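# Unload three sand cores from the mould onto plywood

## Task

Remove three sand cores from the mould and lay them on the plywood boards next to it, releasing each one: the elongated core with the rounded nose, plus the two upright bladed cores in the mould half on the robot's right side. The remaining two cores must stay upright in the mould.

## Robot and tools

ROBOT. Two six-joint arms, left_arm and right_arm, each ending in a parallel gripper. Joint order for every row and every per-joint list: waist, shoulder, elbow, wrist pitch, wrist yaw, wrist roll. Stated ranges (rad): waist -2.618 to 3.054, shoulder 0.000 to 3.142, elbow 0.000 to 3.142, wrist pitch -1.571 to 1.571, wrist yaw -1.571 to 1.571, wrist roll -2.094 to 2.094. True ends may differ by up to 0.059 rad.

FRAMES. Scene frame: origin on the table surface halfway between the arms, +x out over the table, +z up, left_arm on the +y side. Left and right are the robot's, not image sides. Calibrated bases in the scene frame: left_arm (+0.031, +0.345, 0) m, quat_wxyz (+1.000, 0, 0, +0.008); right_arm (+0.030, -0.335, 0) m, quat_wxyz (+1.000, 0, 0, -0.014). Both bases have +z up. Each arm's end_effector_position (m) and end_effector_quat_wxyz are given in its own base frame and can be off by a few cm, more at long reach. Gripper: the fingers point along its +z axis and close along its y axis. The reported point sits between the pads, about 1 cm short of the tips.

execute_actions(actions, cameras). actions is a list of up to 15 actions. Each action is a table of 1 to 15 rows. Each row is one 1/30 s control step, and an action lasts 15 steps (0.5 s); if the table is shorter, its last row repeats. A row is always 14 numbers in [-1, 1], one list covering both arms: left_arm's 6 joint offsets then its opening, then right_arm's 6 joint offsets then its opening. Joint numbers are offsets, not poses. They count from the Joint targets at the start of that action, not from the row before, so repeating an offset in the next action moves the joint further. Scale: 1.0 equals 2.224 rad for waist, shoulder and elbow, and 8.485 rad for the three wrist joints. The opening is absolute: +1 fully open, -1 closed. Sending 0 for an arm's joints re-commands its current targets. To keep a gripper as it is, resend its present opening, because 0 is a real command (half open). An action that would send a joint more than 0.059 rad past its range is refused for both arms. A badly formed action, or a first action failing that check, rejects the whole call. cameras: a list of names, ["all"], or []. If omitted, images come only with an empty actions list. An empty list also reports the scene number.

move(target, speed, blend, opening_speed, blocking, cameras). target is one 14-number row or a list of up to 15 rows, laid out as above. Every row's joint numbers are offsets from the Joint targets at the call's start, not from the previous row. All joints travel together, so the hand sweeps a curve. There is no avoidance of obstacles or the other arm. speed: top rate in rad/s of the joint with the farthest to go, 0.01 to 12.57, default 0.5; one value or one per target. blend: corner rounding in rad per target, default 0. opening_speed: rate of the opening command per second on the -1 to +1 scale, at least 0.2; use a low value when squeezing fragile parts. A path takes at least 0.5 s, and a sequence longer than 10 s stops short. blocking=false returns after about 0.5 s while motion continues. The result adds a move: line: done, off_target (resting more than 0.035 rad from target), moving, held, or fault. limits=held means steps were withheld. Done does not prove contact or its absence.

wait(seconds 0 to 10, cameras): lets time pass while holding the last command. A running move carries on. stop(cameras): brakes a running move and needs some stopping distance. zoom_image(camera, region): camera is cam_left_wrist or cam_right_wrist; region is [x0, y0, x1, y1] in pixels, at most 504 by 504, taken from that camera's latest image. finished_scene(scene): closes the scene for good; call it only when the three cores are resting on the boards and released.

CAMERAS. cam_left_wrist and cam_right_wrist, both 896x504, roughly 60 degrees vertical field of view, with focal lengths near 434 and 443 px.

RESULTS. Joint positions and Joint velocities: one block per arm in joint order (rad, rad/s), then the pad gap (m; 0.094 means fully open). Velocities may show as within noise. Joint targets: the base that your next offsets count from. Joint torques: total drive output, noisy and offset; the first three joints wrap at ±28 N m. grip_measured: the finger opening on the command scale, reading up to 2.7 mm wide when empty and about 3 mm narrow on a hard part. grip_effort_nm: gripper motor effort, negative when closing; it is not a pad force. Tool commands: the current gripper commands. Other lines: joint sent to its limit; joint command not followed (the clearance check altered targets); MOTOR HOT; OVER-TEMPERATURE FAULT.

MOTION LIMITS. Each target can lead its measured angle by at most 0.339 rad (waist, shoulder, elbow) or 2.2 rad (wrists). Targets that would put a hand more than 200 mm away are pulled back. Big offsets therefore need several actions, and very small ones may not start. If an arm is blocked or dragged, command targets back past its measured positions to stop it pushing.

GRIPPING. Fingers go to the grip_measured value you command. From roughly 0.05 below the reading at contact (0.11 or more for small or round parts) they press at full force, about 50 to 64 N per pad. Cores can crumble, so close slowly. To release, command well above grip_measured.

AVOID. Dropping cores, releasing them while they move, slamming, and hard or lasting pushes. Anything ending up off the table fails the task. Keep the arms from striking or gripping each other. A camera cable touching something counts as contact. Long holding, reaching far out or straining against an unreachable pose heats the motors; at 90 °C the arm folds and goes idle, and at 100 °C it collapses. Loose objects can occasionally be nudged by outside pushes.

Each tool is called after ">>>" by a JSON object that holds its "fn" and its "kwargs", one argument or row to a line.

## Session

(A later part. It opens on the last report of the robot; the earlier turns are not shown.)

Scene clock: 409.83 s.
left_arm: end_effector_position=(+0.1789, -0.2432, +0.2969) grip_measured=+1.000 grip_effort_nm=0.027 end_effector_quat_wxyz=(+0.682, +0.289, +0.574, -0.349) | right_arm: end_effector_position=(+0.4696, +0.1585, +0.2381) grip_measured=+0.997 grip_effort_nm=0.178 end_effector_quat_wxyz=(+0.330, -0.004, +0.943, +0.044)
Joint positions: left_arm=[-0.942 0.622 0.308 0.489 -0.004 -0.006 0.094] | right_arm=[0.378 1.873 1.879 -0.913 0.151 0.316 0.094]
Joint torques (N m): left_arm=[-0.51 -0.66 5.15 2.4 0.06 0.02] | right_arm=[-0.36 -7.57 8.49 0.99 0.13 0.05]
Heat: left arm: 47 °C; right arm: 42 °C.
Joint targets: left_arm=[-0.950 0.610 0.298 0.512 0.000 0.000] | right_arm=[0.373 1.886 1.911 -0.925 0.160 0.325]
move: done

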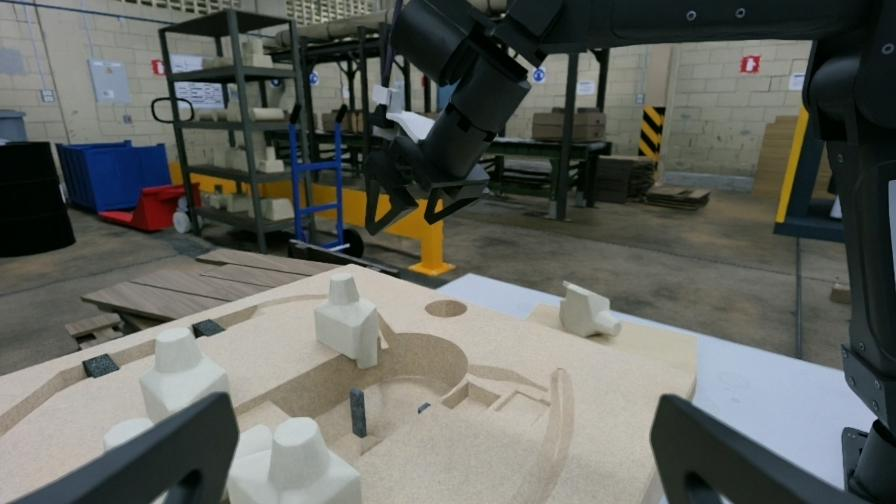

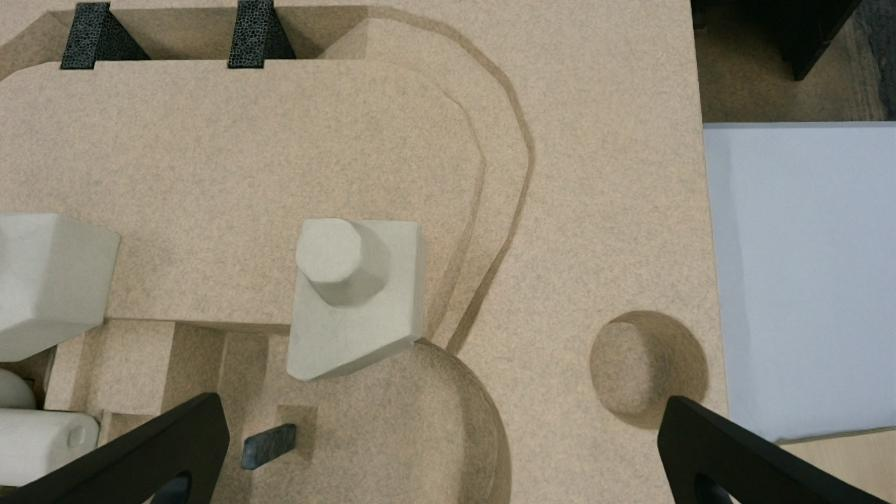

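>>> {"fn": "move", "kwargs": {
  "target": [0,0,0,0,0,0,1,0.0459,0.1692,0.1821,-0.0324,0.0057,0.0124,1],
  "speed": 0.4,
  "cameras": ["all"]
}}

Scene clock: 429.27 s.
left_arm: end_effector_position=(+0.1789, -0.2431, +0.2970) grip_measured=+1.000 grip_effort_nm=0.027 end_effector_quat_wxyz=(+0.682, +0.289, +0.574, -0.349) | right_arm: end_effector_position=(+0.4865, +0.2099, +0.1694) grip_measured=+0.997 grip_effort_nm=0.173 end_effector_quat_wxyz=(+0.230, -0.004, +0.973, +0.003)
Joint positions: left_arm=[-0.942 0.622 0.308 0.489 -0.004 -0.006 0.094] | right_arm=[0.471 2.25 2.287 -1.185 0.197 0.421 0.094]
Joint torques (N m): left_arm=[-0.57 -0.62 5.14 2.39 0.09 0.01] | right_arm=[0.31 -10 7.94 0.62 0.18 0.1]
Heat: left arm: 47 °C; right arm: 40 °C.
Joint targets: left_arm=[-0.950 0.610 0.298 0.512 0.000 0.000] | right_arm=[0.475 2.262 2.317 -1.200 0.209 0.430]
move: done

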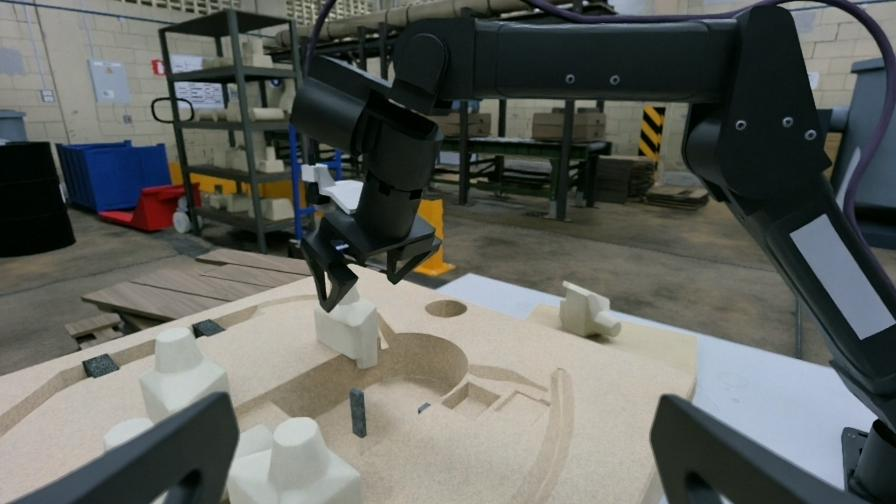

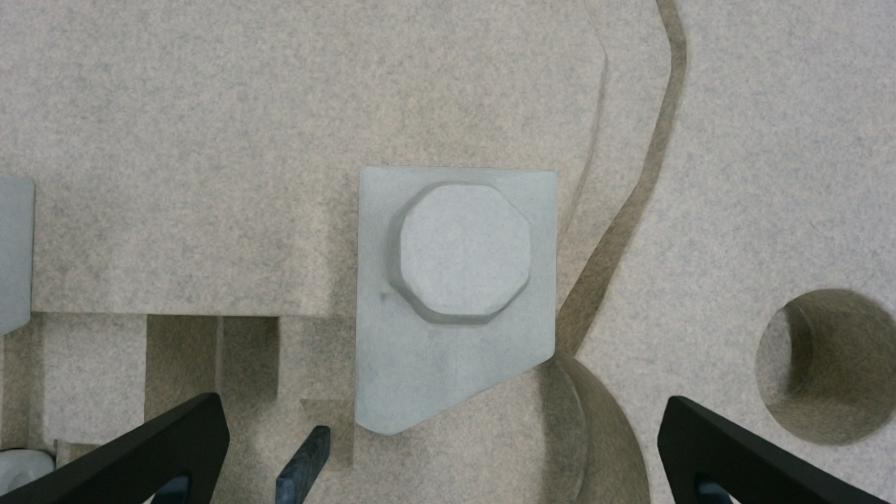

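>>> {"fn": "move", "kwargs": {
  "target": [0,0,0,0,0,0,1,-0.0157,0.0432,-0.0393,0.02205,-0.0013,-0.0029,1],
  "speed": 0.2,
  "cameras": ["all"]
}}

Scene clock: 436.10 s.
left_arm: end_effector_position=(+0.1789, -0.2431, +0.2970) grip_measured=+1.000 grip_effort_nm=0.027 end_effector_quat_wxyz=(+0.682, +0.289, +0.574, -0.349) | right_arm: end_effector_position=(+0.5163, +0.2098, +0.1180) grip_measured=+0.997 grip_effort_nm=0.173 end_effector_quat_wxyz=(+0.233, +0.004, +0.972, +0.001)
Joint positions: left_arm=[-0.942 0.622 0.308 0.489 -0.004 -0.006 0.094] | right_arm=[0.447 2.344 2.236 -1.033 0.198 0.412 0.094]
Joint torques (N m): left_arm=[-0.53 -0.57 5.14 2.4 0.06 0.01] | right_arm=[-0.57 -10.61 5.24 0.93 0.08 -0.12]
Heat: left arm: 48 °C; right arm: 39 °C.
Joint targets: left_arm=[-0.950 0.610 0.298 0.512 0.000 0.000] | right_arm=[0.440 2.359 2.229 -1.013 0.198 0.405]
move: done

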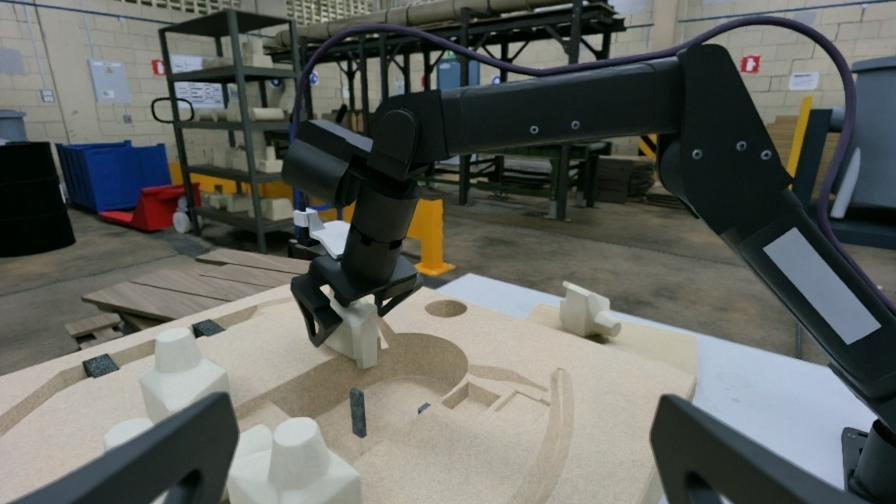

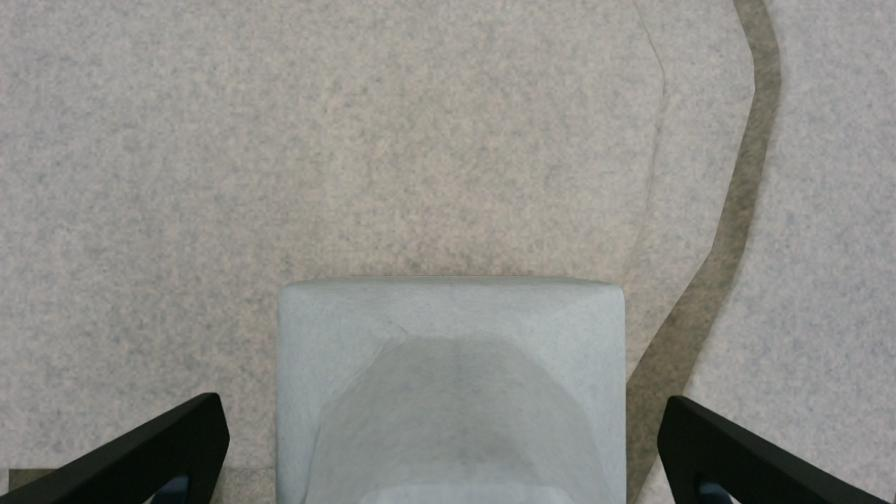

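>>> {"fn": "move", "kwargs": {
  "target": [0,0,0,0,0,0,1,-0.004,0.0112,0,0.003,0,0,1],
  "speed": 0.1
}}

Scene clock: 439.50 s.
left_arm: end_effector_position=(+0.1789, -0.2431, +0.2970) grip_measured=+1.000 grip_effort_nm=0.027 end_effector_quat_wxyz=(+0.682, +0.289, +0.574, -0.349) | right_arm: end_effector_position=(+0.5231, +0.2076, +0.1088) grip_measured=+0.997 grip_effort_nm=0.178 end_effector_quat_wxyz=(+0.234, +0.008, +0.972, +0.000)
Joint positions: left_arm=[-0.942 0.622 0.308 0.489 -0.004 -0.006 0.094] | right_arm=[0.438 2.366 2.236 -1.008 0.197 0.412 0.094]
Joint torques (N m): left_arm=[-0.55 -0.69 5.03 2.37 0.07 -0.02] | right_arm=[-0.58 -10.47 5.27 0.96 0.08 -0.11]
Heat: left arm: 48 °C; right arm: 39 °C.
Joint targets: left_arm=[-0.950 0.610 0.298 0.512 0.000 0.000] | right_arm=[0.431 2.383 2.229 -0.988 0.197 0.405]
move: done

>>> {"fn": "move", "kwargs": {
  "target": [0,0,0,0,0,0,1,0,0,0,0,0,0,0.22],
  "opening_speed": 0.3
}}

>>> {"fn": "move", "kwargs": {
  "target": [0,0,0,0,0,0,1,0,0,0,0,0,0,0.08],
  "opening_speed": 0.2,
  "cameras": ["all"]
}}

Scene clock: 445.07 s.
left_arm: end_effector_position=(+0.1789, -0.2431, +0.2970) grip_measured=+1.000 grip_effort_nm=0.022 end_effector_quat_wxyz=(+0.682, +0.289, +0.574, -0.349) | right_arm: end_effector_position=(+0.5235, +0.2078, +0.1090) grip_measured=+0.223 grip_effort_nm=-0.129 end_effector_quat_wxyz=(+0.235, +0.008, +0.972, +0.001)
Joint positions: left_arm=[-0.942 0.622 0.308 0.489 -0.004 -0.006 0.094] | right_arm=[0.438 2.366 2.236 -1.006 0.197 0.411 0.057]
Joint torques (N m): left_arm=[-0.55 -0.76 5.18 2.37 0.07 0] | right_arm=[-0.68 -10.5 5.26 0.93 0.08 -0.1]
Heat: left arm: 48 °C; right arm: 39 °C.
Joint targets: left_arm=[-0.950 0.610 0.298 0.512 0.000 0.000] | right_arm=[0.431 2.383 2.229 -0.988 0.198 0.405]
move: done

Scene clock: 445.97 s.
left_arm: end_effector_position=(+0.1789, -0.2431, +0.2970) grip_measured=+1.000 grip_effort_nm=0.037 end_effector_quat_wxyz=(+0.682, +0.289, +0.574, -0.349) | right_arm: end_effector_position=(+0.5235, +0.2079, +0.1090) grip_measured=+0.160 grip_effort_nm=-1.004 end_effector_quat_wxyz=(+0.235, +0.007, +0.972, +0.001)
Joint positions: left_arm=[-0.942 0.622 0.308 0.489 -0.004 -0.006 0.094] | right_arm=[0.438 2.366 2.236 -1.006 0.197 0.409 0.054]
Joint torques (N m): left_arm=[-0.47 -0.69 5.05 2.39 0.08 -0.01] | right_arm=[-0.57 -10.48 5.24 0.95 0.09 -0.08]
Heat: left arm: 48 °C; right arm: 39 °C.
Joint targets: left_arm=[-0.950 0.610 0.298 0.512 0.000 0.000] | right_arm=[0.431 2.383 2.229 -0.988 0.197 0.405]
move: done

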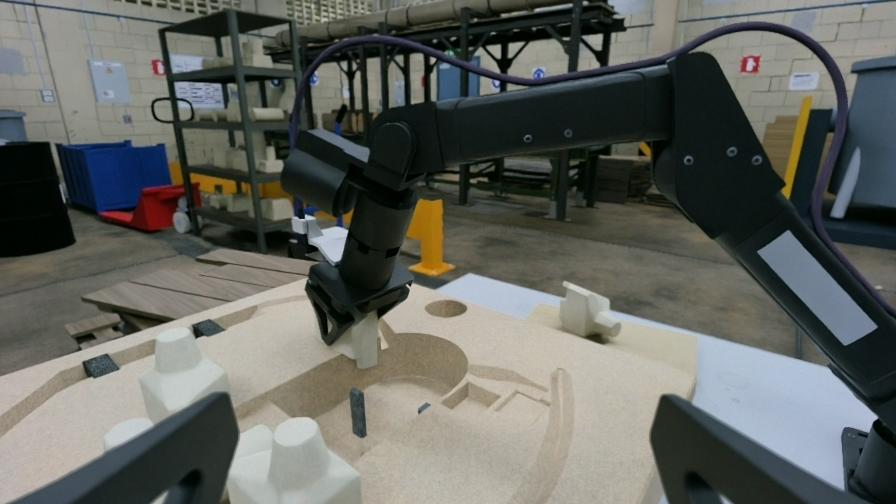

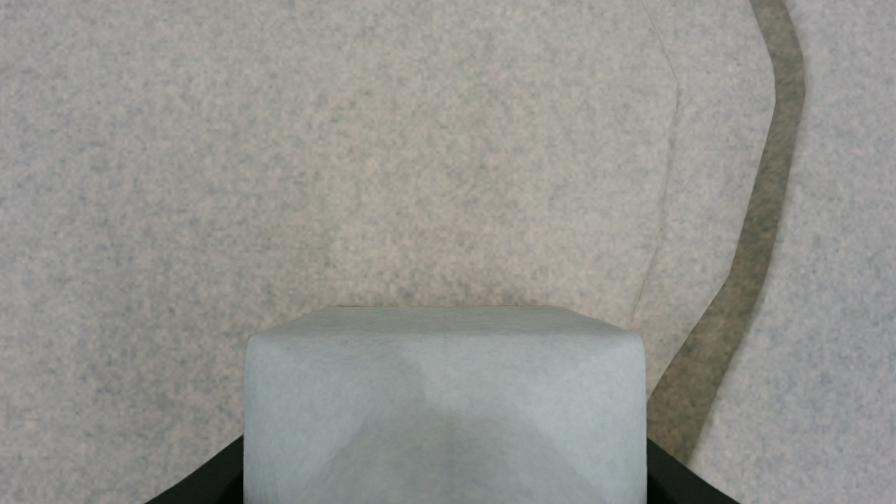

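>>> {"fn": "move", "kwargs": {
  "target": [0,0,0,0,0,0,1,0,0.0229,0.1076,-0.0215,0,0,0.08],
  "speed": 0.15,
  "cameras": ["all"]
}}

Scene clock: 453.67 s.
left_arm: end_effector_position=(+0.1789, -0.2431, +0.2970) grip_measured=+1.000 grip_effort_nm=0.027 end_effector_quat_wxyz=(+0.682, +0.289, +0.574, -0.349) | right_arm: end_effector_position=(+0.5216, +0.2084, +0.1242) grip_measured=+0.160 grip_effort_nm=-1.004 end_effector_quat_wxyz=(+0.219, +0.005, +0.976, -0.003)
Joint positions: left_arm=[-0.942 0.622 0.308 0.489 -0.004 -0.006 0.094] | right_arm=[0.438 2.429 2.424 -1.165 0.19 0.409 0.054]
Joint torques (N m): left_arm=[-0.55 -0.66 5.09 2.4 0.06 0] | right_arm=[-0.58 -11.62 9.14 0.67 0.14 -0.08]
Heat: left arm: 48 °C; right arm: 40 °C.
Joint targets: left_arm=[-0.950 0.610 0.298 0.512 0.000 0.000] | right_arm=[0.431 2.434 2.469 -1.170 0.198 0.405]
move: off_target (right_arm); right_arm: the elbow is farthest, 0.044 rad from its target

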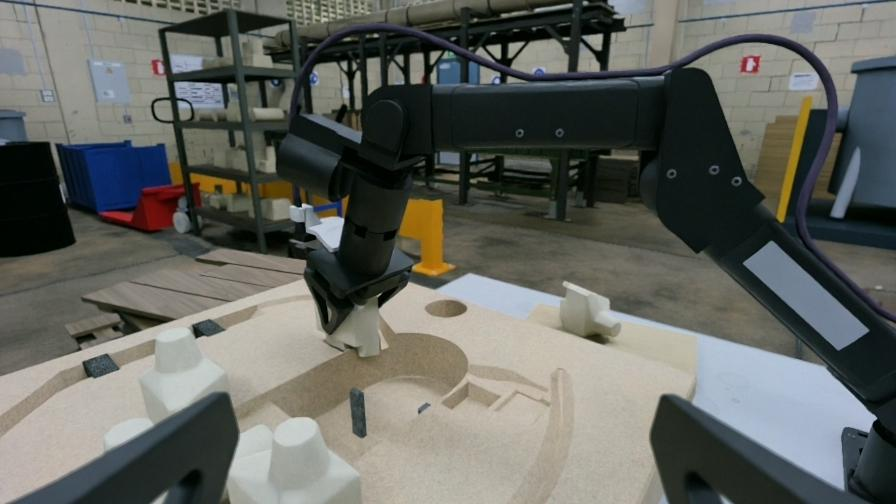

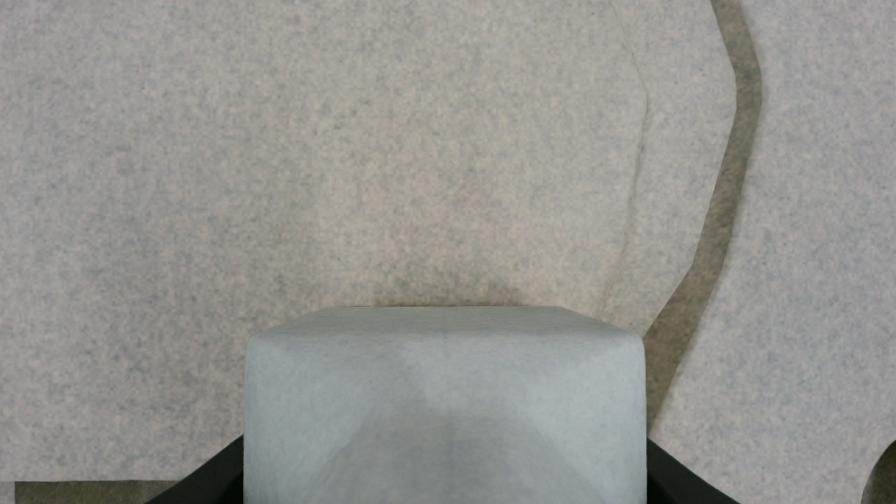

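>>> {"fn": "move", "kwargs": {
  "target": [0,0,0,0,0,0,1,0,-0.018,0.018,-0.0059,0,0,0.08],
  "speed": 0.12,
  "cameras": ["all"]
}}

>>> {"fn": "zoom_image", "kwargs": {
  "camera": "cam_left_wrist",
  "region": [270, 200, 490, 400]
}}

Scene clock: 458.30 s.
left_arm: end_effector_position=(+0.1789, -0.2431, +0.2970) grip_measured=+1.000 grip_effort_nm=0.027 end_effector_quat_wxyz=(+0.682, +0.289, +0.574, -0.349) | right_arm: end_effector_position=(+0.5135, +0.2049, +0.1312) grip_measured=+0.160 grip_effort_nm=-1.009 end_effector_quat_wxyz=(+0.206, +0.003, +0.978, -0.008)
Joint positions: left_arm=[-0.942 0.622 0.308 0.489 -0.004 -0.006 0.094] | right_arm=[0.438 2.429 2.463 -1.232 0.188 0.409 0.054]
Joint torques (N m): left_arm=[-0.59 -0.69 5.08 2.41 0.06 0.02] | right_arm=[-0.53 -14.75 9.1 0.76 0.16 -0.09]
Heat: left arm: 48 °C; right arm: 41 °C.
Joint targets: left_arm=[-0.950 0.610 0.298 0.512 0.000 0.000] | right_arm=[0.431 2.394 2.509 -1.220 0.198 0.405]
move: off_target (right_arm); right_arm: the elbow is farthest, 0.046 rad from its target

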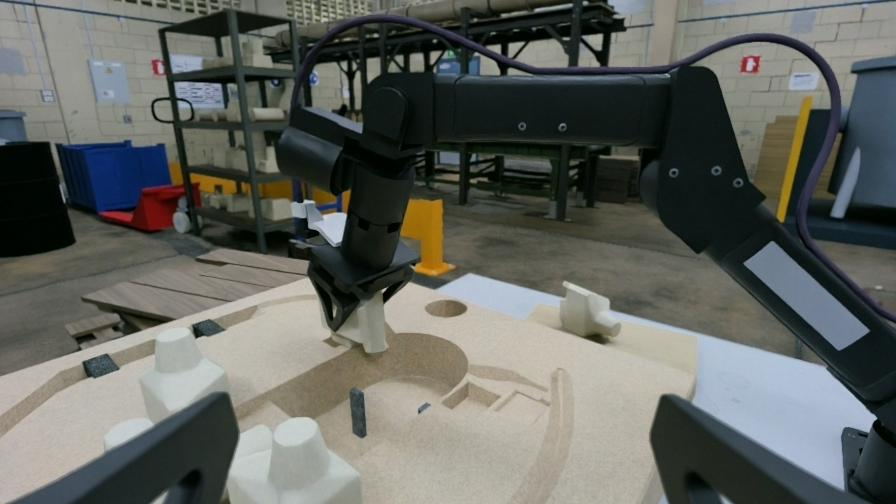

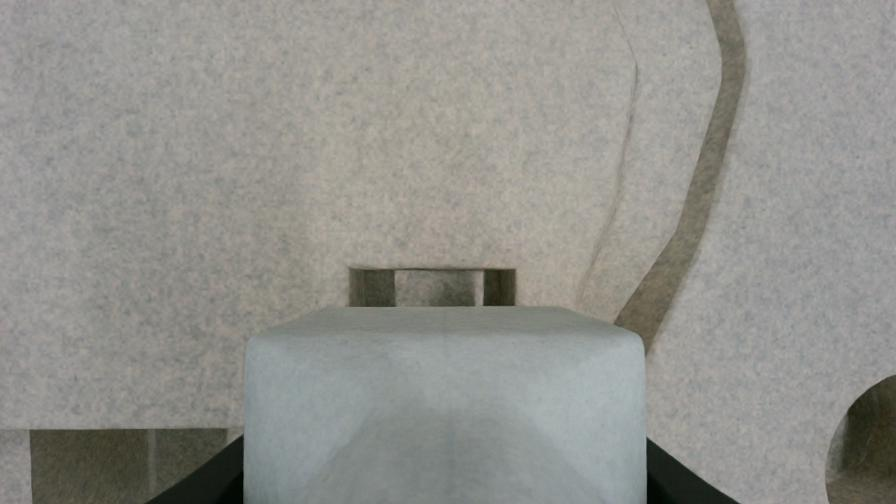

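Scaled by 2.291.

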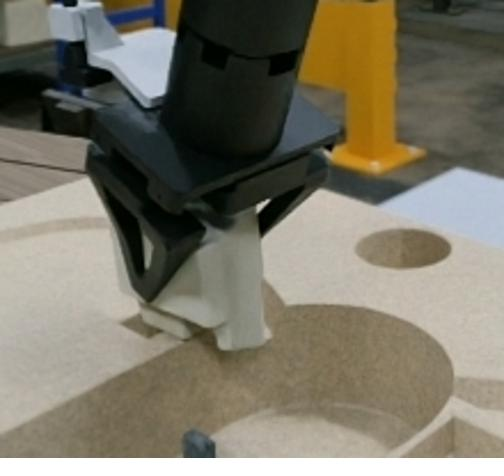

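>>> {"fn": "move", "kwargs": {
  "target": [
    [0,0,0,0,0,0,1,0,-0.045,0,-0.009,0,0,0.08],
    [0,0,0,0,0,0,1,0,-0.128,-0.085,-0.002,0,0,0.08]
  ],
  "speed": 0.2,
  "blend": 0.03,
  "cameras": ["all"]
}}

>>> {"fn": "zoom_image", "kwargs": {
  "camera": "cam_left_wrist",
  "region": [270, 100, 490, 300]
}}

Scene clock: 465.07 s.
left_arm: end_effector_position=(+0.1789, -0.2431, +0.2970) grip_measured=+1.000 grip_effort_nm=0.022 end_effector_quat_wxyz=(+0.682, +0.289, +0.574, -0.349) | right_arm: end_effector_position=(+0.4714, +0.1851, +0.2103) grip_measured=+0.159 grip_effort_nm=-1.004 end_effector_quat_wxyz=(+0.234, +0.006, +0.972, +0.005)
Joint positions: left_arm=[-0.942 0.622 0.308 0.489 -0.004 -0.006 0.094] | right_arm=[0.438 2.17 2.32 -1.286 0.188 0.409 0.054]
Joint torques (N m): left_arm=[-0.61 -0.69 5.12 2.4 0.07 0] | right_arm=[-0.59 -15.23 5.33 1.21 0.16 -0.08]
Heat: left arm: 48 °C; right arm: 44 °C.
Joint targets: left_arm=[-0.950 0.610 0.298 0.512 0.000 0.000] | right_arm=[0.431 2.109 2.320 -1.237 0.198 0.405]
move: off_target (right_arm); right_arm: the shoulder is farthest, 0.060 rad from its target

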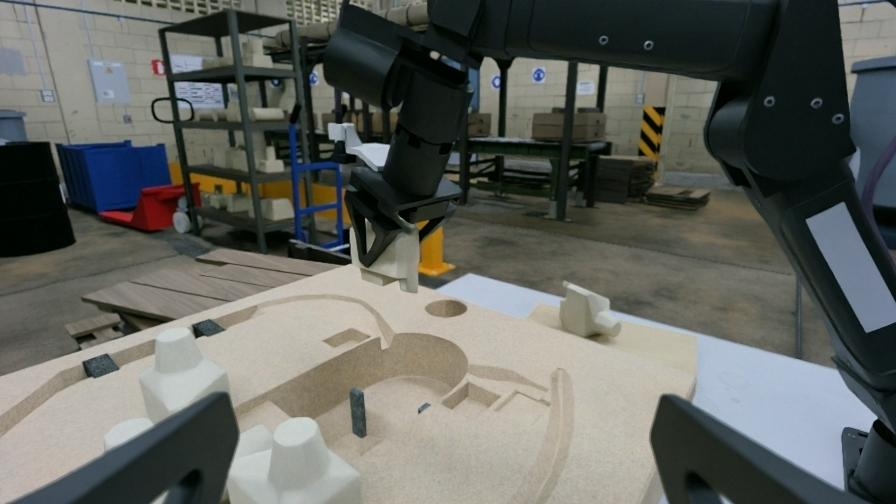

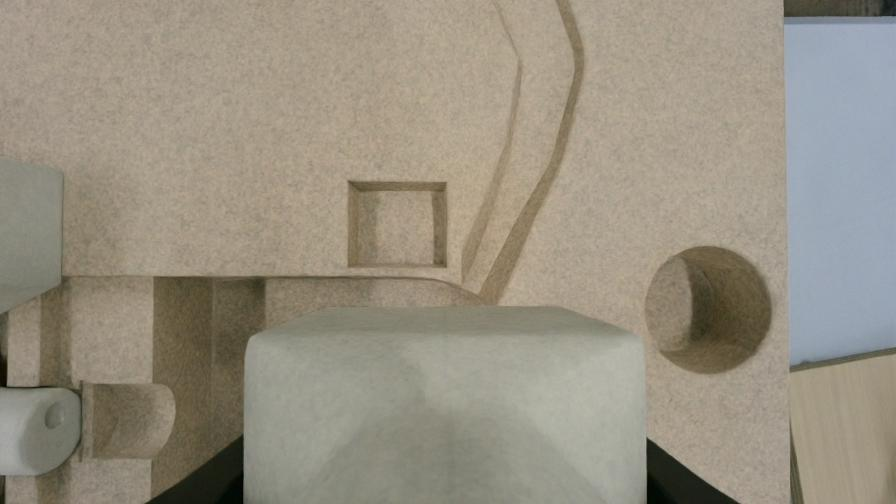

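Scaled by 2.291.

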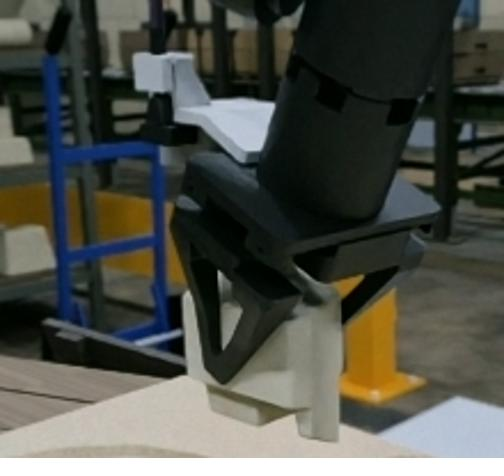

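>>> {"fn": "move", "kwargs": {
  "target": [
    [0,0,0,0,0,0,1,-0.5009,-0.2963,-0.3417,-0.0027,-0.0535,-0.1424,0.08],
    [0,0,0,0,0,0,1,-0.5009,-0.357,-0.5893,0.035,-0.0535,-0.1424,0.08]
  ],
  "speed": [0.6,0.3],
  "blend": 0.03,
  "cameras": ["all"]
}}

>>> {"fn": "zoom_image", "kwargs": {
  "camera": "cam_left_wrist",
  "region": [540, 200, 740, 400]
}}

Scene clock: 533.53 s.
left_arm: end_effector_position=(+0.1789, -0.2431, +0.2970) grip_measured=+1.000 grip_effort_nm=0.032 end_effector_quat_wxyz=(+0.682, +0.289, +0.574, -0.349) | right_arm: end_effector_position=(+0.2381, -0.1396, +0.1127) grip_measured=+0.159 grip_effort_nm=-1.004 end_effector_quat_wxyz=(+0.167, -0.069, +0.984, +0.002)
Joint positions: left_arm=[-0.942 0.622 0.308 0.489 -0.004 -0.006 0.094] | right_arm=[-0.681 1.353 1.005 -0.977 -0.23 -0.794 0.054]
Joint torques (N m): left_arm=[-0.54 -0.59 5.07 2.39 0.05 0] | right_arm=[-0.12 -7.02 5.82 0.86 -0.36 -0.15]
Heat: left arm: 49 °C; right arm: 52 °C.
Joint targets: left_arm=[-0.950 0.610 0.298 0.512 0.000 0.000] | right_arm=[-0.683 1.316 1.009 -0.940 -0.256 -0.803]
move: off_target (right_arm); right_arm: the shoulder is farthest, 0.038 rad from its target

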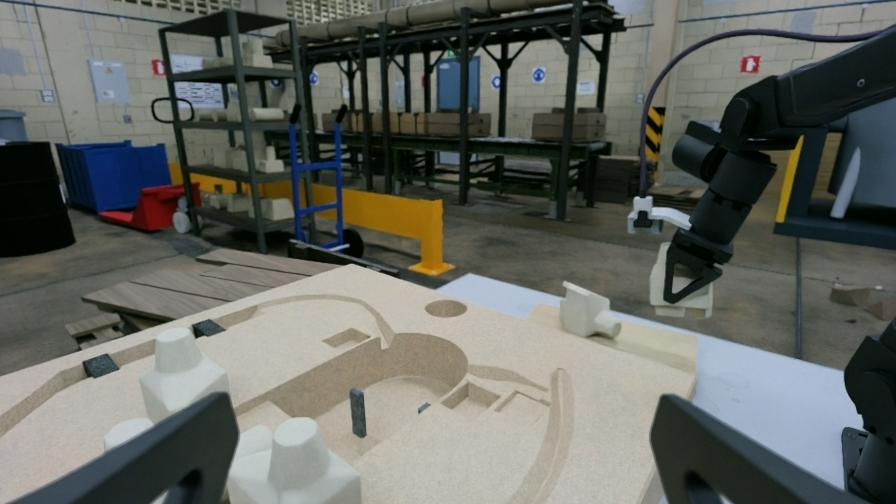

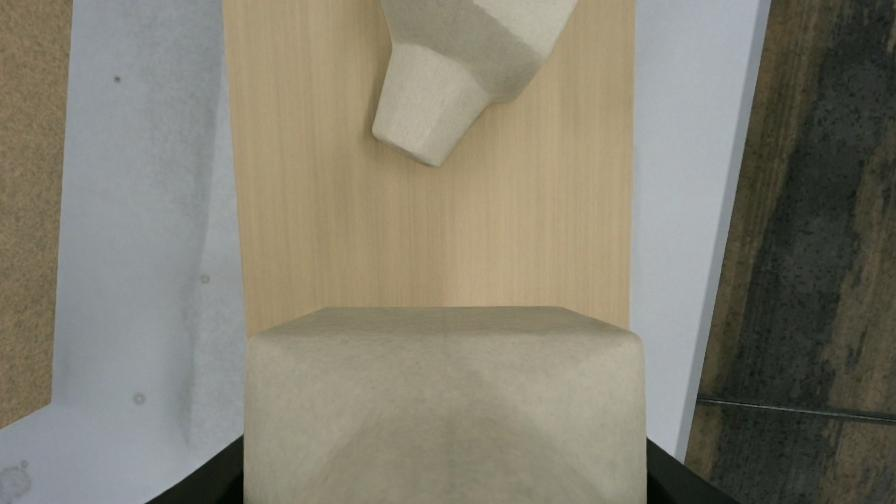

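Scaled by 2.520.

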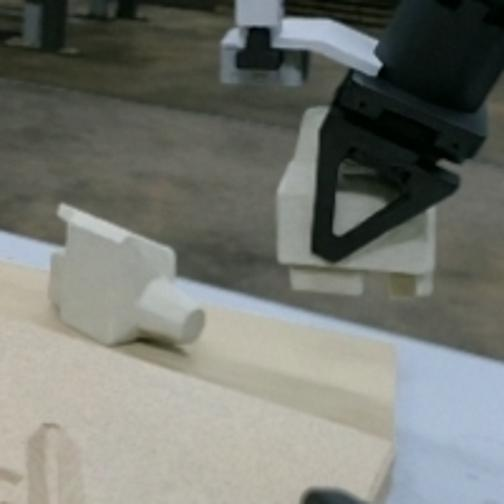

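>>> {"fn": "move", "kwargs": {
  "target": [0,0,0,0,0,0,1,0,0.0126,-0.0536,0.0173,0,0,0.08],
  "speed": 0.15,
  "cameras": ["all"]
}}

>>> {"fn": "zoom_image", "kwargs": {
  "camera": "cam_left_wrist",
  "region": [560, 220, 740, 400]
}}

Scene clock: 548.47 s.
left_arm: end_effector_position=(+0.1789, -0.2431, +0.2970) grip_measured=+1.000 grip_effort_nm=0.032 end_effector_quat_wxyz=(+0.682, +0.289, +0.574, -0.349) | right_arm: end_effector_position=(+0.2393, -0.1405, +0.0854) grip_measured=+0.159 grip_effort_nm=-1.004 end_effector_quat_wxyz=(+0.177, -0.071, +0.982, -0.007)
Joint positions: left_arm=[-0.942 0.622 0.308 0.489 -0.004 -0.006 0.094] | right_arm=[-0.681 1.352 0.887 -0.833 -0.23 -0.794 0.054]
Joint torques (N m): left_arm=[-0.47 -0.72 5.04 2.39 0.08 0.03] | right_arm=[-0.16 -4.57 5.67 0.93 -0.37 -0.14]
Heat: left arm: 49 °C; right arm: 46 °C.
Joint targets: left_arm=[-0.950 0.610 0.298 0.512 0.000 0.000] | right_arm=[-0.683 1.344 0.890 -0.793 -0.256 -0.803]
move: off_target (right_arm); right_arm: the wrist pitch is farthest, 0.039 rad from its target

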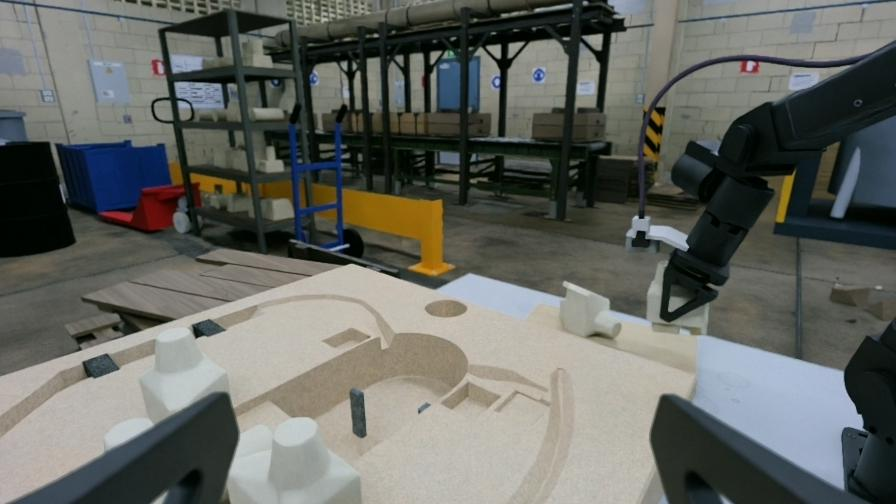

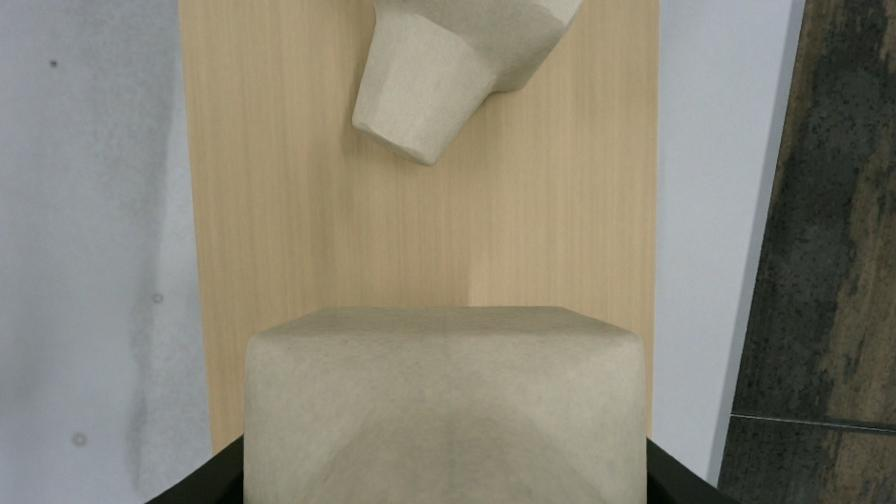

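Scaled by 2.800.

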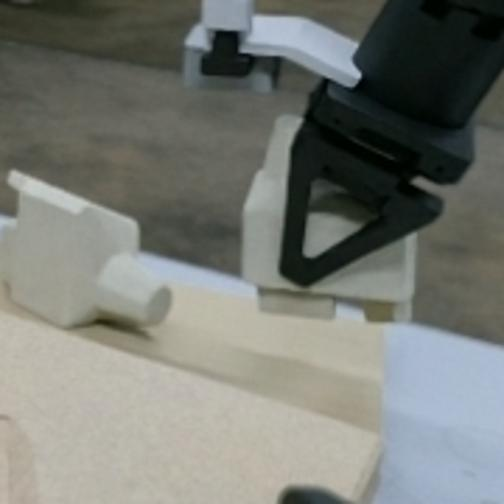

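>>> {"fn": "move", "kwargs": {
  "target": [0,0,0,0,0,0,1,-0.0123,0.0701,0.0791,-0.0077,-0.0028,-0.0031,0.08],
  "speed": 0.15,
  "cameras": ["all"]
}}

>>> {"fn": "zoom_image", "kwargs": {
  "camera": "cam_left_wrist",
  "region": [560, 220, 740, 400]
}}

Scene clock: 560.17 s.
left_arm: end_effector_position=(+0.1789, -0.2431, +0.2970) grip_measured=+1.000 grip_effort_nm=0.032 end_effector_quat_wxyz=(+0.682, +0.289, +0.574, -0.349) | right_arm: end_effector_position=(+0.2596, -0.1610, +0.0864) grip_measured=+0.159 grip_effort_nm=-1.009 end_effector_quat_wxyz=(+0.169, -0.072, +0.983, +0.010)
Joint positions: left_arm=[-0.942 0.622 0.308 0.489 -0.004 -0.006 0.094] | right_arm=[-0.703 1.499 1.023 -0.861 -0.25 -0.819 0.054]
Joint torques (N m): left_arm=[-0.53 -0.64 5.09 2.4 0.06 -0.01] | right_arm=[-0.59 -5.01 8.83 0.52 -0.42 -0.13]
Heat: left arm: 49 °C; right arm: 43 °C.
Joint targets: left_arm=[-0.950 0.610 0.298 0.512 0.000 0.000] | right_arm=[-0.710 1.500 1.065 -0.859 -0.280 -0.829]
move: off_target (right_arm); right_arm: the elbow is farthest, 0.043 rad from its target

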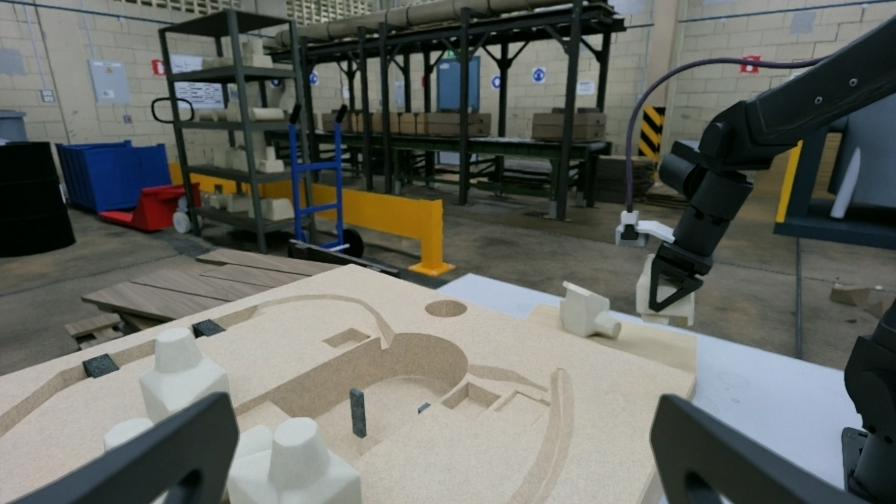

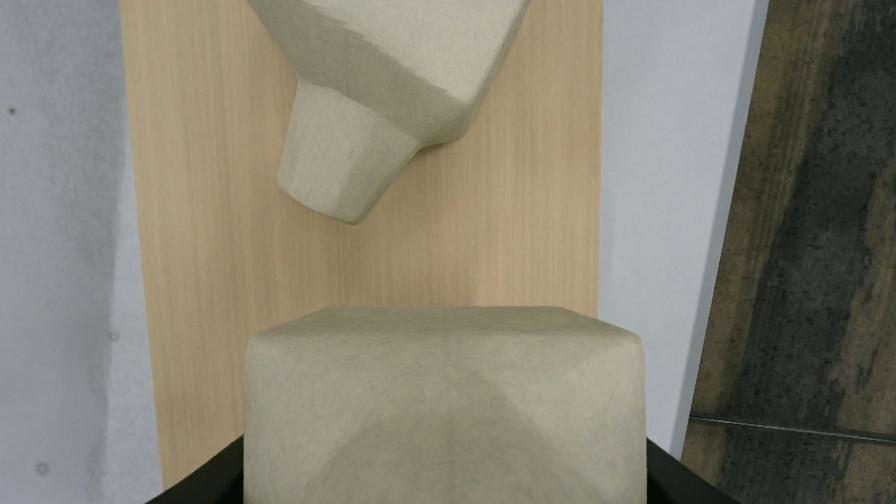

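Scaled by 2.800.

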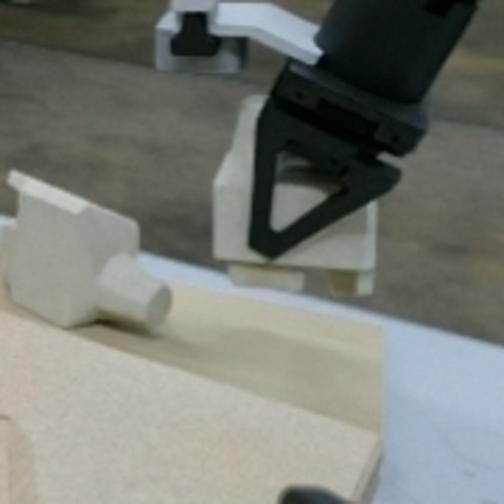

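>>> {"fn": "move", "kwargs": {
  "target": [0,0,0,0,0,0,1,0,0.0084,-0.0145,0.0074,0,0,0.08],
  "speed": 0.08
}}

>>> {"fn": "move", "kwargs": {
  "target": [0,0,0,0,0,0,1,0,0.004,-0.0145,0.0045,0,0,0.08],
  "speed": 0.06,
  "cameras": ["cam_left_wrist"]
}}

>>> {"fn": "zoom_image", "kwargs": {
  "camera": "cam_left_wrist",
  "region": [560, 220, 740, 400]
}}

Scene clock: 564.77 s.
left_arm: end_effector_position=(+0.1789, -0.2431, +0.2970) grip_measured=+1.000 grip_effort_nm=0.032 end_effector_quat_wxyz=(+0.682, +0.289, +0.574, -0.349) | right_arm: end_effector_position=(+0.2645, -0.1650, +0.0829) grip_measured=+0.159 grip_effort_nm=-0.999 end_effector_quat_wxyz=(+0.173, -0.072, +0.982, +0.007)
Joint positions: left_arm=[-0.942 0.622 0.308 0.489 -0.004 -0.006 0.094] | right_arm=[-0.703 1.518 1.023 -0.833 -0.251 -0.819 0.054]
Joint torques (N m): left_arm=[-0.46 -0.66 5.16 2.37 0.08 -0.01] | right_arm=[-0.59 -5.14 6.2 0.85 -0.41 -0.14]
Heat: left arm: 49 °C; right arm: 43 °C.
Joint targets: left_arm=[-0.950 0.610 0.298 0.512 0.000 0.000] | right_arm=[-0.710 1.518 1.033 -0.796 -0.280 -0.829]
move: off_target (right_arm); right_arm: the wrist pitch is farthest, 0.036 rad from its target

Scene clock: 565.87 s.
left_arm: end_effector_position=(+0.1789, -0.2431, +0.2970) grip_measured=+1.000 grip_effort_nm=0.032 end_effector_quat_wxyz=(+0.682, +0.289, +0.574, -0.349) | right_arm: end_effector_position=(+0.2656, -0.1659, +0.0755) grip_measured=+0.159 grip_effort_nm=-0.999 end_effector_quat_wxyz=(+0.175, -0.073, +0.982, +0.005)
Joint positions: left_arm=[-0.942 0.622 0.308 0.489 -0.004 -0.006 0.094] | right_arm=[-0.703 1.527 1 -0.795 -0.251 -0.819 0.054]
Joint torques (N m): left_arm=[-0.5 -0.69 5.18 2.38 0.05 0.02] | right_arm=[-0.61 -5.22 5.49 0.88 -0.4 -0.15]
Heat: left arm: 49 °C; right arm: 42 °C.
Joint targets: left_arm=[-0.950 0.610 0.298 0.512 0.000 0.000] | right_arm=[-0.710 1.527 1.001 -0.758 -0.280 -0.829]
move: off_target (right_arm); right_arm: the wrist pitch is farthest, 0.037 rad from its target
Images, in order (width x height): cam_left_wrist 896x504.

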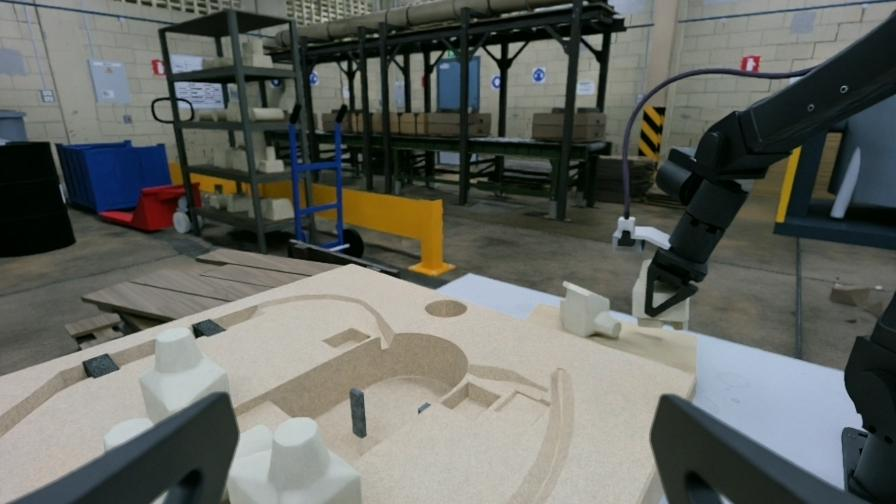

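Scaled by 2.800.

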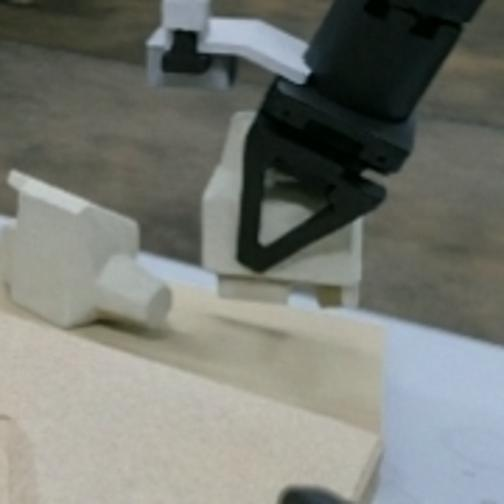

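>>> {"fn": "move", "kwargs": {
  "target": [0,0,0,0,0,0,1,0,0.0025,-0.008,0.0025,0,0,0.08],
  "speed": 0.06
}}

>>> {"fn": "move", "kwargs": {
  "target": [0,0,0,0,0,0,1,0,0.0025,-0.008,0.0025,0,0,0.08],
  "speed": 0.06,
  "cameras": ["cam_left_wrist"]
}}

>>> {"fn": "zoom_image", "kwargs": {
  "camera": "cam_left_wrist",
  "region": [560, 220, 740, 400]
}}

Scene clock: 570.33 s.
left_arm: end_effector_position=(+0.1789, -0.2431, +0.2970) grip_measured=+1.000 grip_effort_nm=0.032 end_effector_quat_wxyz=(+0.682, +0.289, +0.574, -0.349) | right_arm: end_effector_position=(+0.2650, -0.1654, +0.0697) grip_measured=+0.159 grip_effort_nm=-1.004 end_effector_quat_wxyz=(+0.174, -0.073, +0.982, +0.006)
Joint positions: left_arm=[-0.942 0.622 0.308 0.489 -0.004 -0.006 0.094] | right_arm=[-0.703 1.532 0.982 -0.774 -0.251 -0.82 0.054]
Joint torques (N m): left_arm=[-0.54 -0.62 5.16 2.38 0.04 0.01] | right_arm=[-0.59 -5.22 5.45 0.87 -0.41 -0.15]
Heat: left arm: 49 °C; right arm: 42 °C.
Joint targets: left_arm=[-0.950 0.610 0.298 0.512 0.000 0.000] | right_arm=[-0.710 1.533 0.983 -0.736 -0.280 -0.829]
move: off_target (right_arm); right_arm: the wrist pitch is farthest, 0.037 rad from its target

Scene clock: 571.27 s.
left_arm: end_effector_position=(+0.1789, -0.2431, +0.2970) grip_measured=+1.000 grip_effort_nm=0.032 end_effector_quat_wxyz=(+0.682, +0.289, +0.574, -0.349) | right_arm: end_effector_position=(+0.2644, -0.1649, +0.0642) grip_measured=+0.159 grip_effort_nm=-0.999 end_effector_quat_wxyz=(+0.173, -0.073, +0.982, +0.006)
Joint positions: left_arm=[-0.942 0.622 0.308 0.489 -0.004 -0.006 0.094] | right_arm=[-0.703 1.538 0.964 -0.752 -0.251 -0.82 0.054]
Joint torques (N m): left_arm=[-0.47 -0.68 5.08 2.4 0.04 0.02] | right_arm=[-0.59 -5.23 5.41 0.82 -0.41 -0.14]
Heat: left arm: 49 °C; right arm: 42 °C.
Joint targets: left_arm=[-0.950 0.610 0.298 0.512 0.000 0.000] | right_arm=[-0.710 1.538 0.966 -0.715 -0.280 -0.829]
move: off_target (right_arm); right_arm: the wrist pitch is farthest, 0.038 rad from its target
Images, in order (width x height): cam_left_wrist 896x504.

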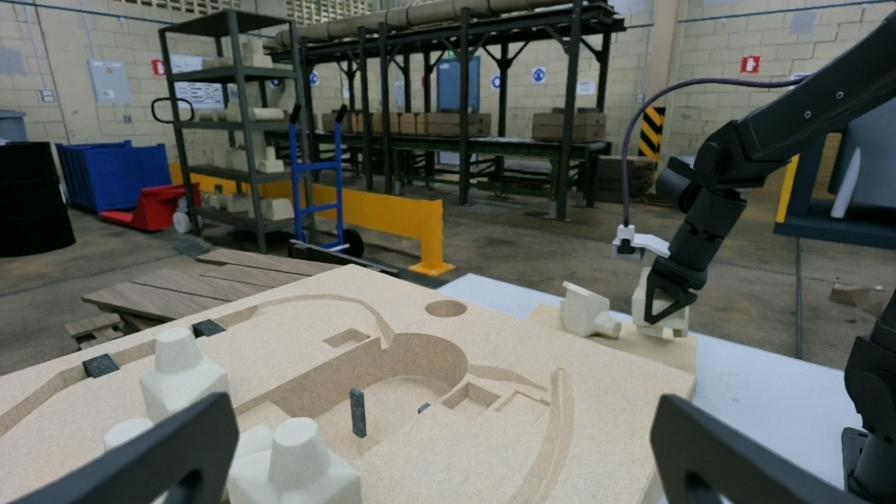

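Scaled by 2.800.

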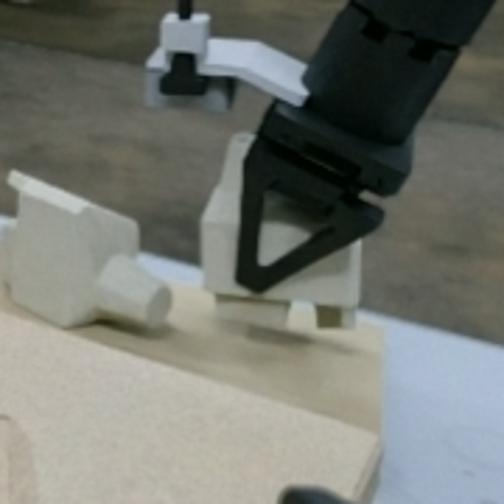

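>>> {"fn": "move", "kwargs": {
  "target": [0,0,0,0,0,0,1,0,0.0018,-0.0058,0.0018,0,0,0.08],
  "speed": 0.05
}}

>>> {"fn": "move", "kwargs": {
  "target": [0,0,0,0,0,0,1,0,0.0015,-0.0045,0.0015,0,0,0.08],
  "speed": 0.05,
  "cameras": ["cam_left_wrist"]
}}

>>> {"fn": "zoom_image", "kwargs": {
  "camera": "cam_left_wrist",
  "region": [560, 220, 740, 400]
}}

Scene clock: 575.60 s.
left_arm: end_effector_position=(+0.1789, -0.2431, +0.2970) grip_measured=+1.000 grip_effort_nm=0.027 end_effector_quat_wxyz=(+0.682, +0.289, +0.574, -0.349) | right_arm: end_effector_position=(+0.2640, -0.1646, +0.0614) grip_measured=+0.159 grip_effort_nm=-1.009 end_effector_quat_wxyz=(+0.174, -0.073, +0.982, +0.005)
Joint positions: left_arm=[-0.942 0.622 0.308 0.489 -0.004 -0.006 0.094] | right_arm=[-0.703 1.538 0.952 -0.738 -0.251 -0.82 0.054]
Joint torques (N m): left_arm=[-0.53 -0.62 5.14 2.39 0.05 -0.02] | right_arm=[-0.61 -4.9 5.37 0.83 -0.4 -0.14]
Heat: left arm: 49 °C; right arm: 42 °C.
Joint targets: left_arm=[-0.950 0.610 0.298 0.512 0.000 0.000] | right_arm=[-0.710 1.542 0.952 -0.700 -0.280 -0.829]
move: off_target (right_arm); right_arm: the wrist pitch is farthest, 0.038 rad from its target

Scene clock: 576.30 s.
left_arm: end_effector_position=(+0.1789, -0.2431, +0.2970) grip_measured=+1.000 grip_effort_nm=0.022 end_effector_quat_wxyz=(+0.682, +0.289, +0.574, -0.349) | right_arm: end_effector_position=(+0.2638, -0.1643, +0.0586) grip_measured=+0.159 grip_effort_nm=-1.004 end_effector_quat_wxyz=(+0.173, -0.073, +0.982, +0.006)
Joint positions: left_arm=[-0.942 0.622 0.308 0.489 -0.004 -0.006 0.094] | right_arm=[-0.703 1.542 0.945 -0.729 -0.251 -0.82 0.054]
Joint torques (N m): left_arm=[-0.47 -0.73 5.18 2.37 0.06 0.02] | right_arm=[-0.61 -5.01 5.09 0.9 -0.4 -0.14]
Heat: left arm: 49 °C; right arm: 42 °C.
Joint targets: left_arm=[-0.950 0.610 0.298 0.512 0.000 0.000] | right_arm=[-0.710 1.545 0.943 -0.687 -0.280 -0.829]
move: off_target (right_arm); right_arm: the wrist pitch is farthest, 0.042 rad from its target
Images, in order (width x height): cam_left_wrist 896x504.

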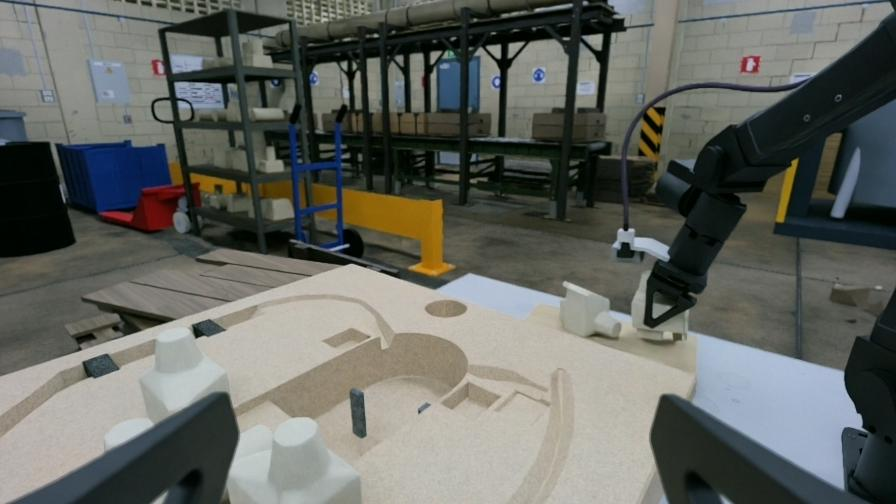

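Scaled by 2.800.

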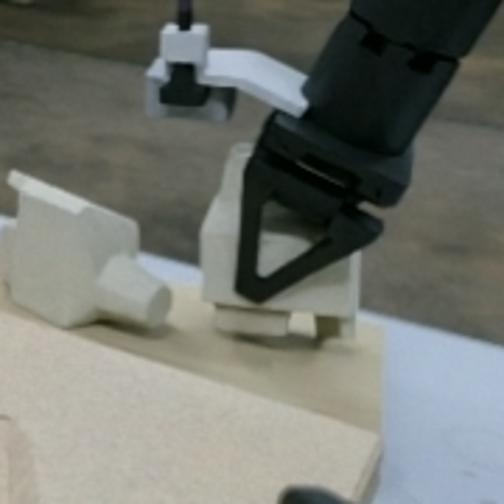

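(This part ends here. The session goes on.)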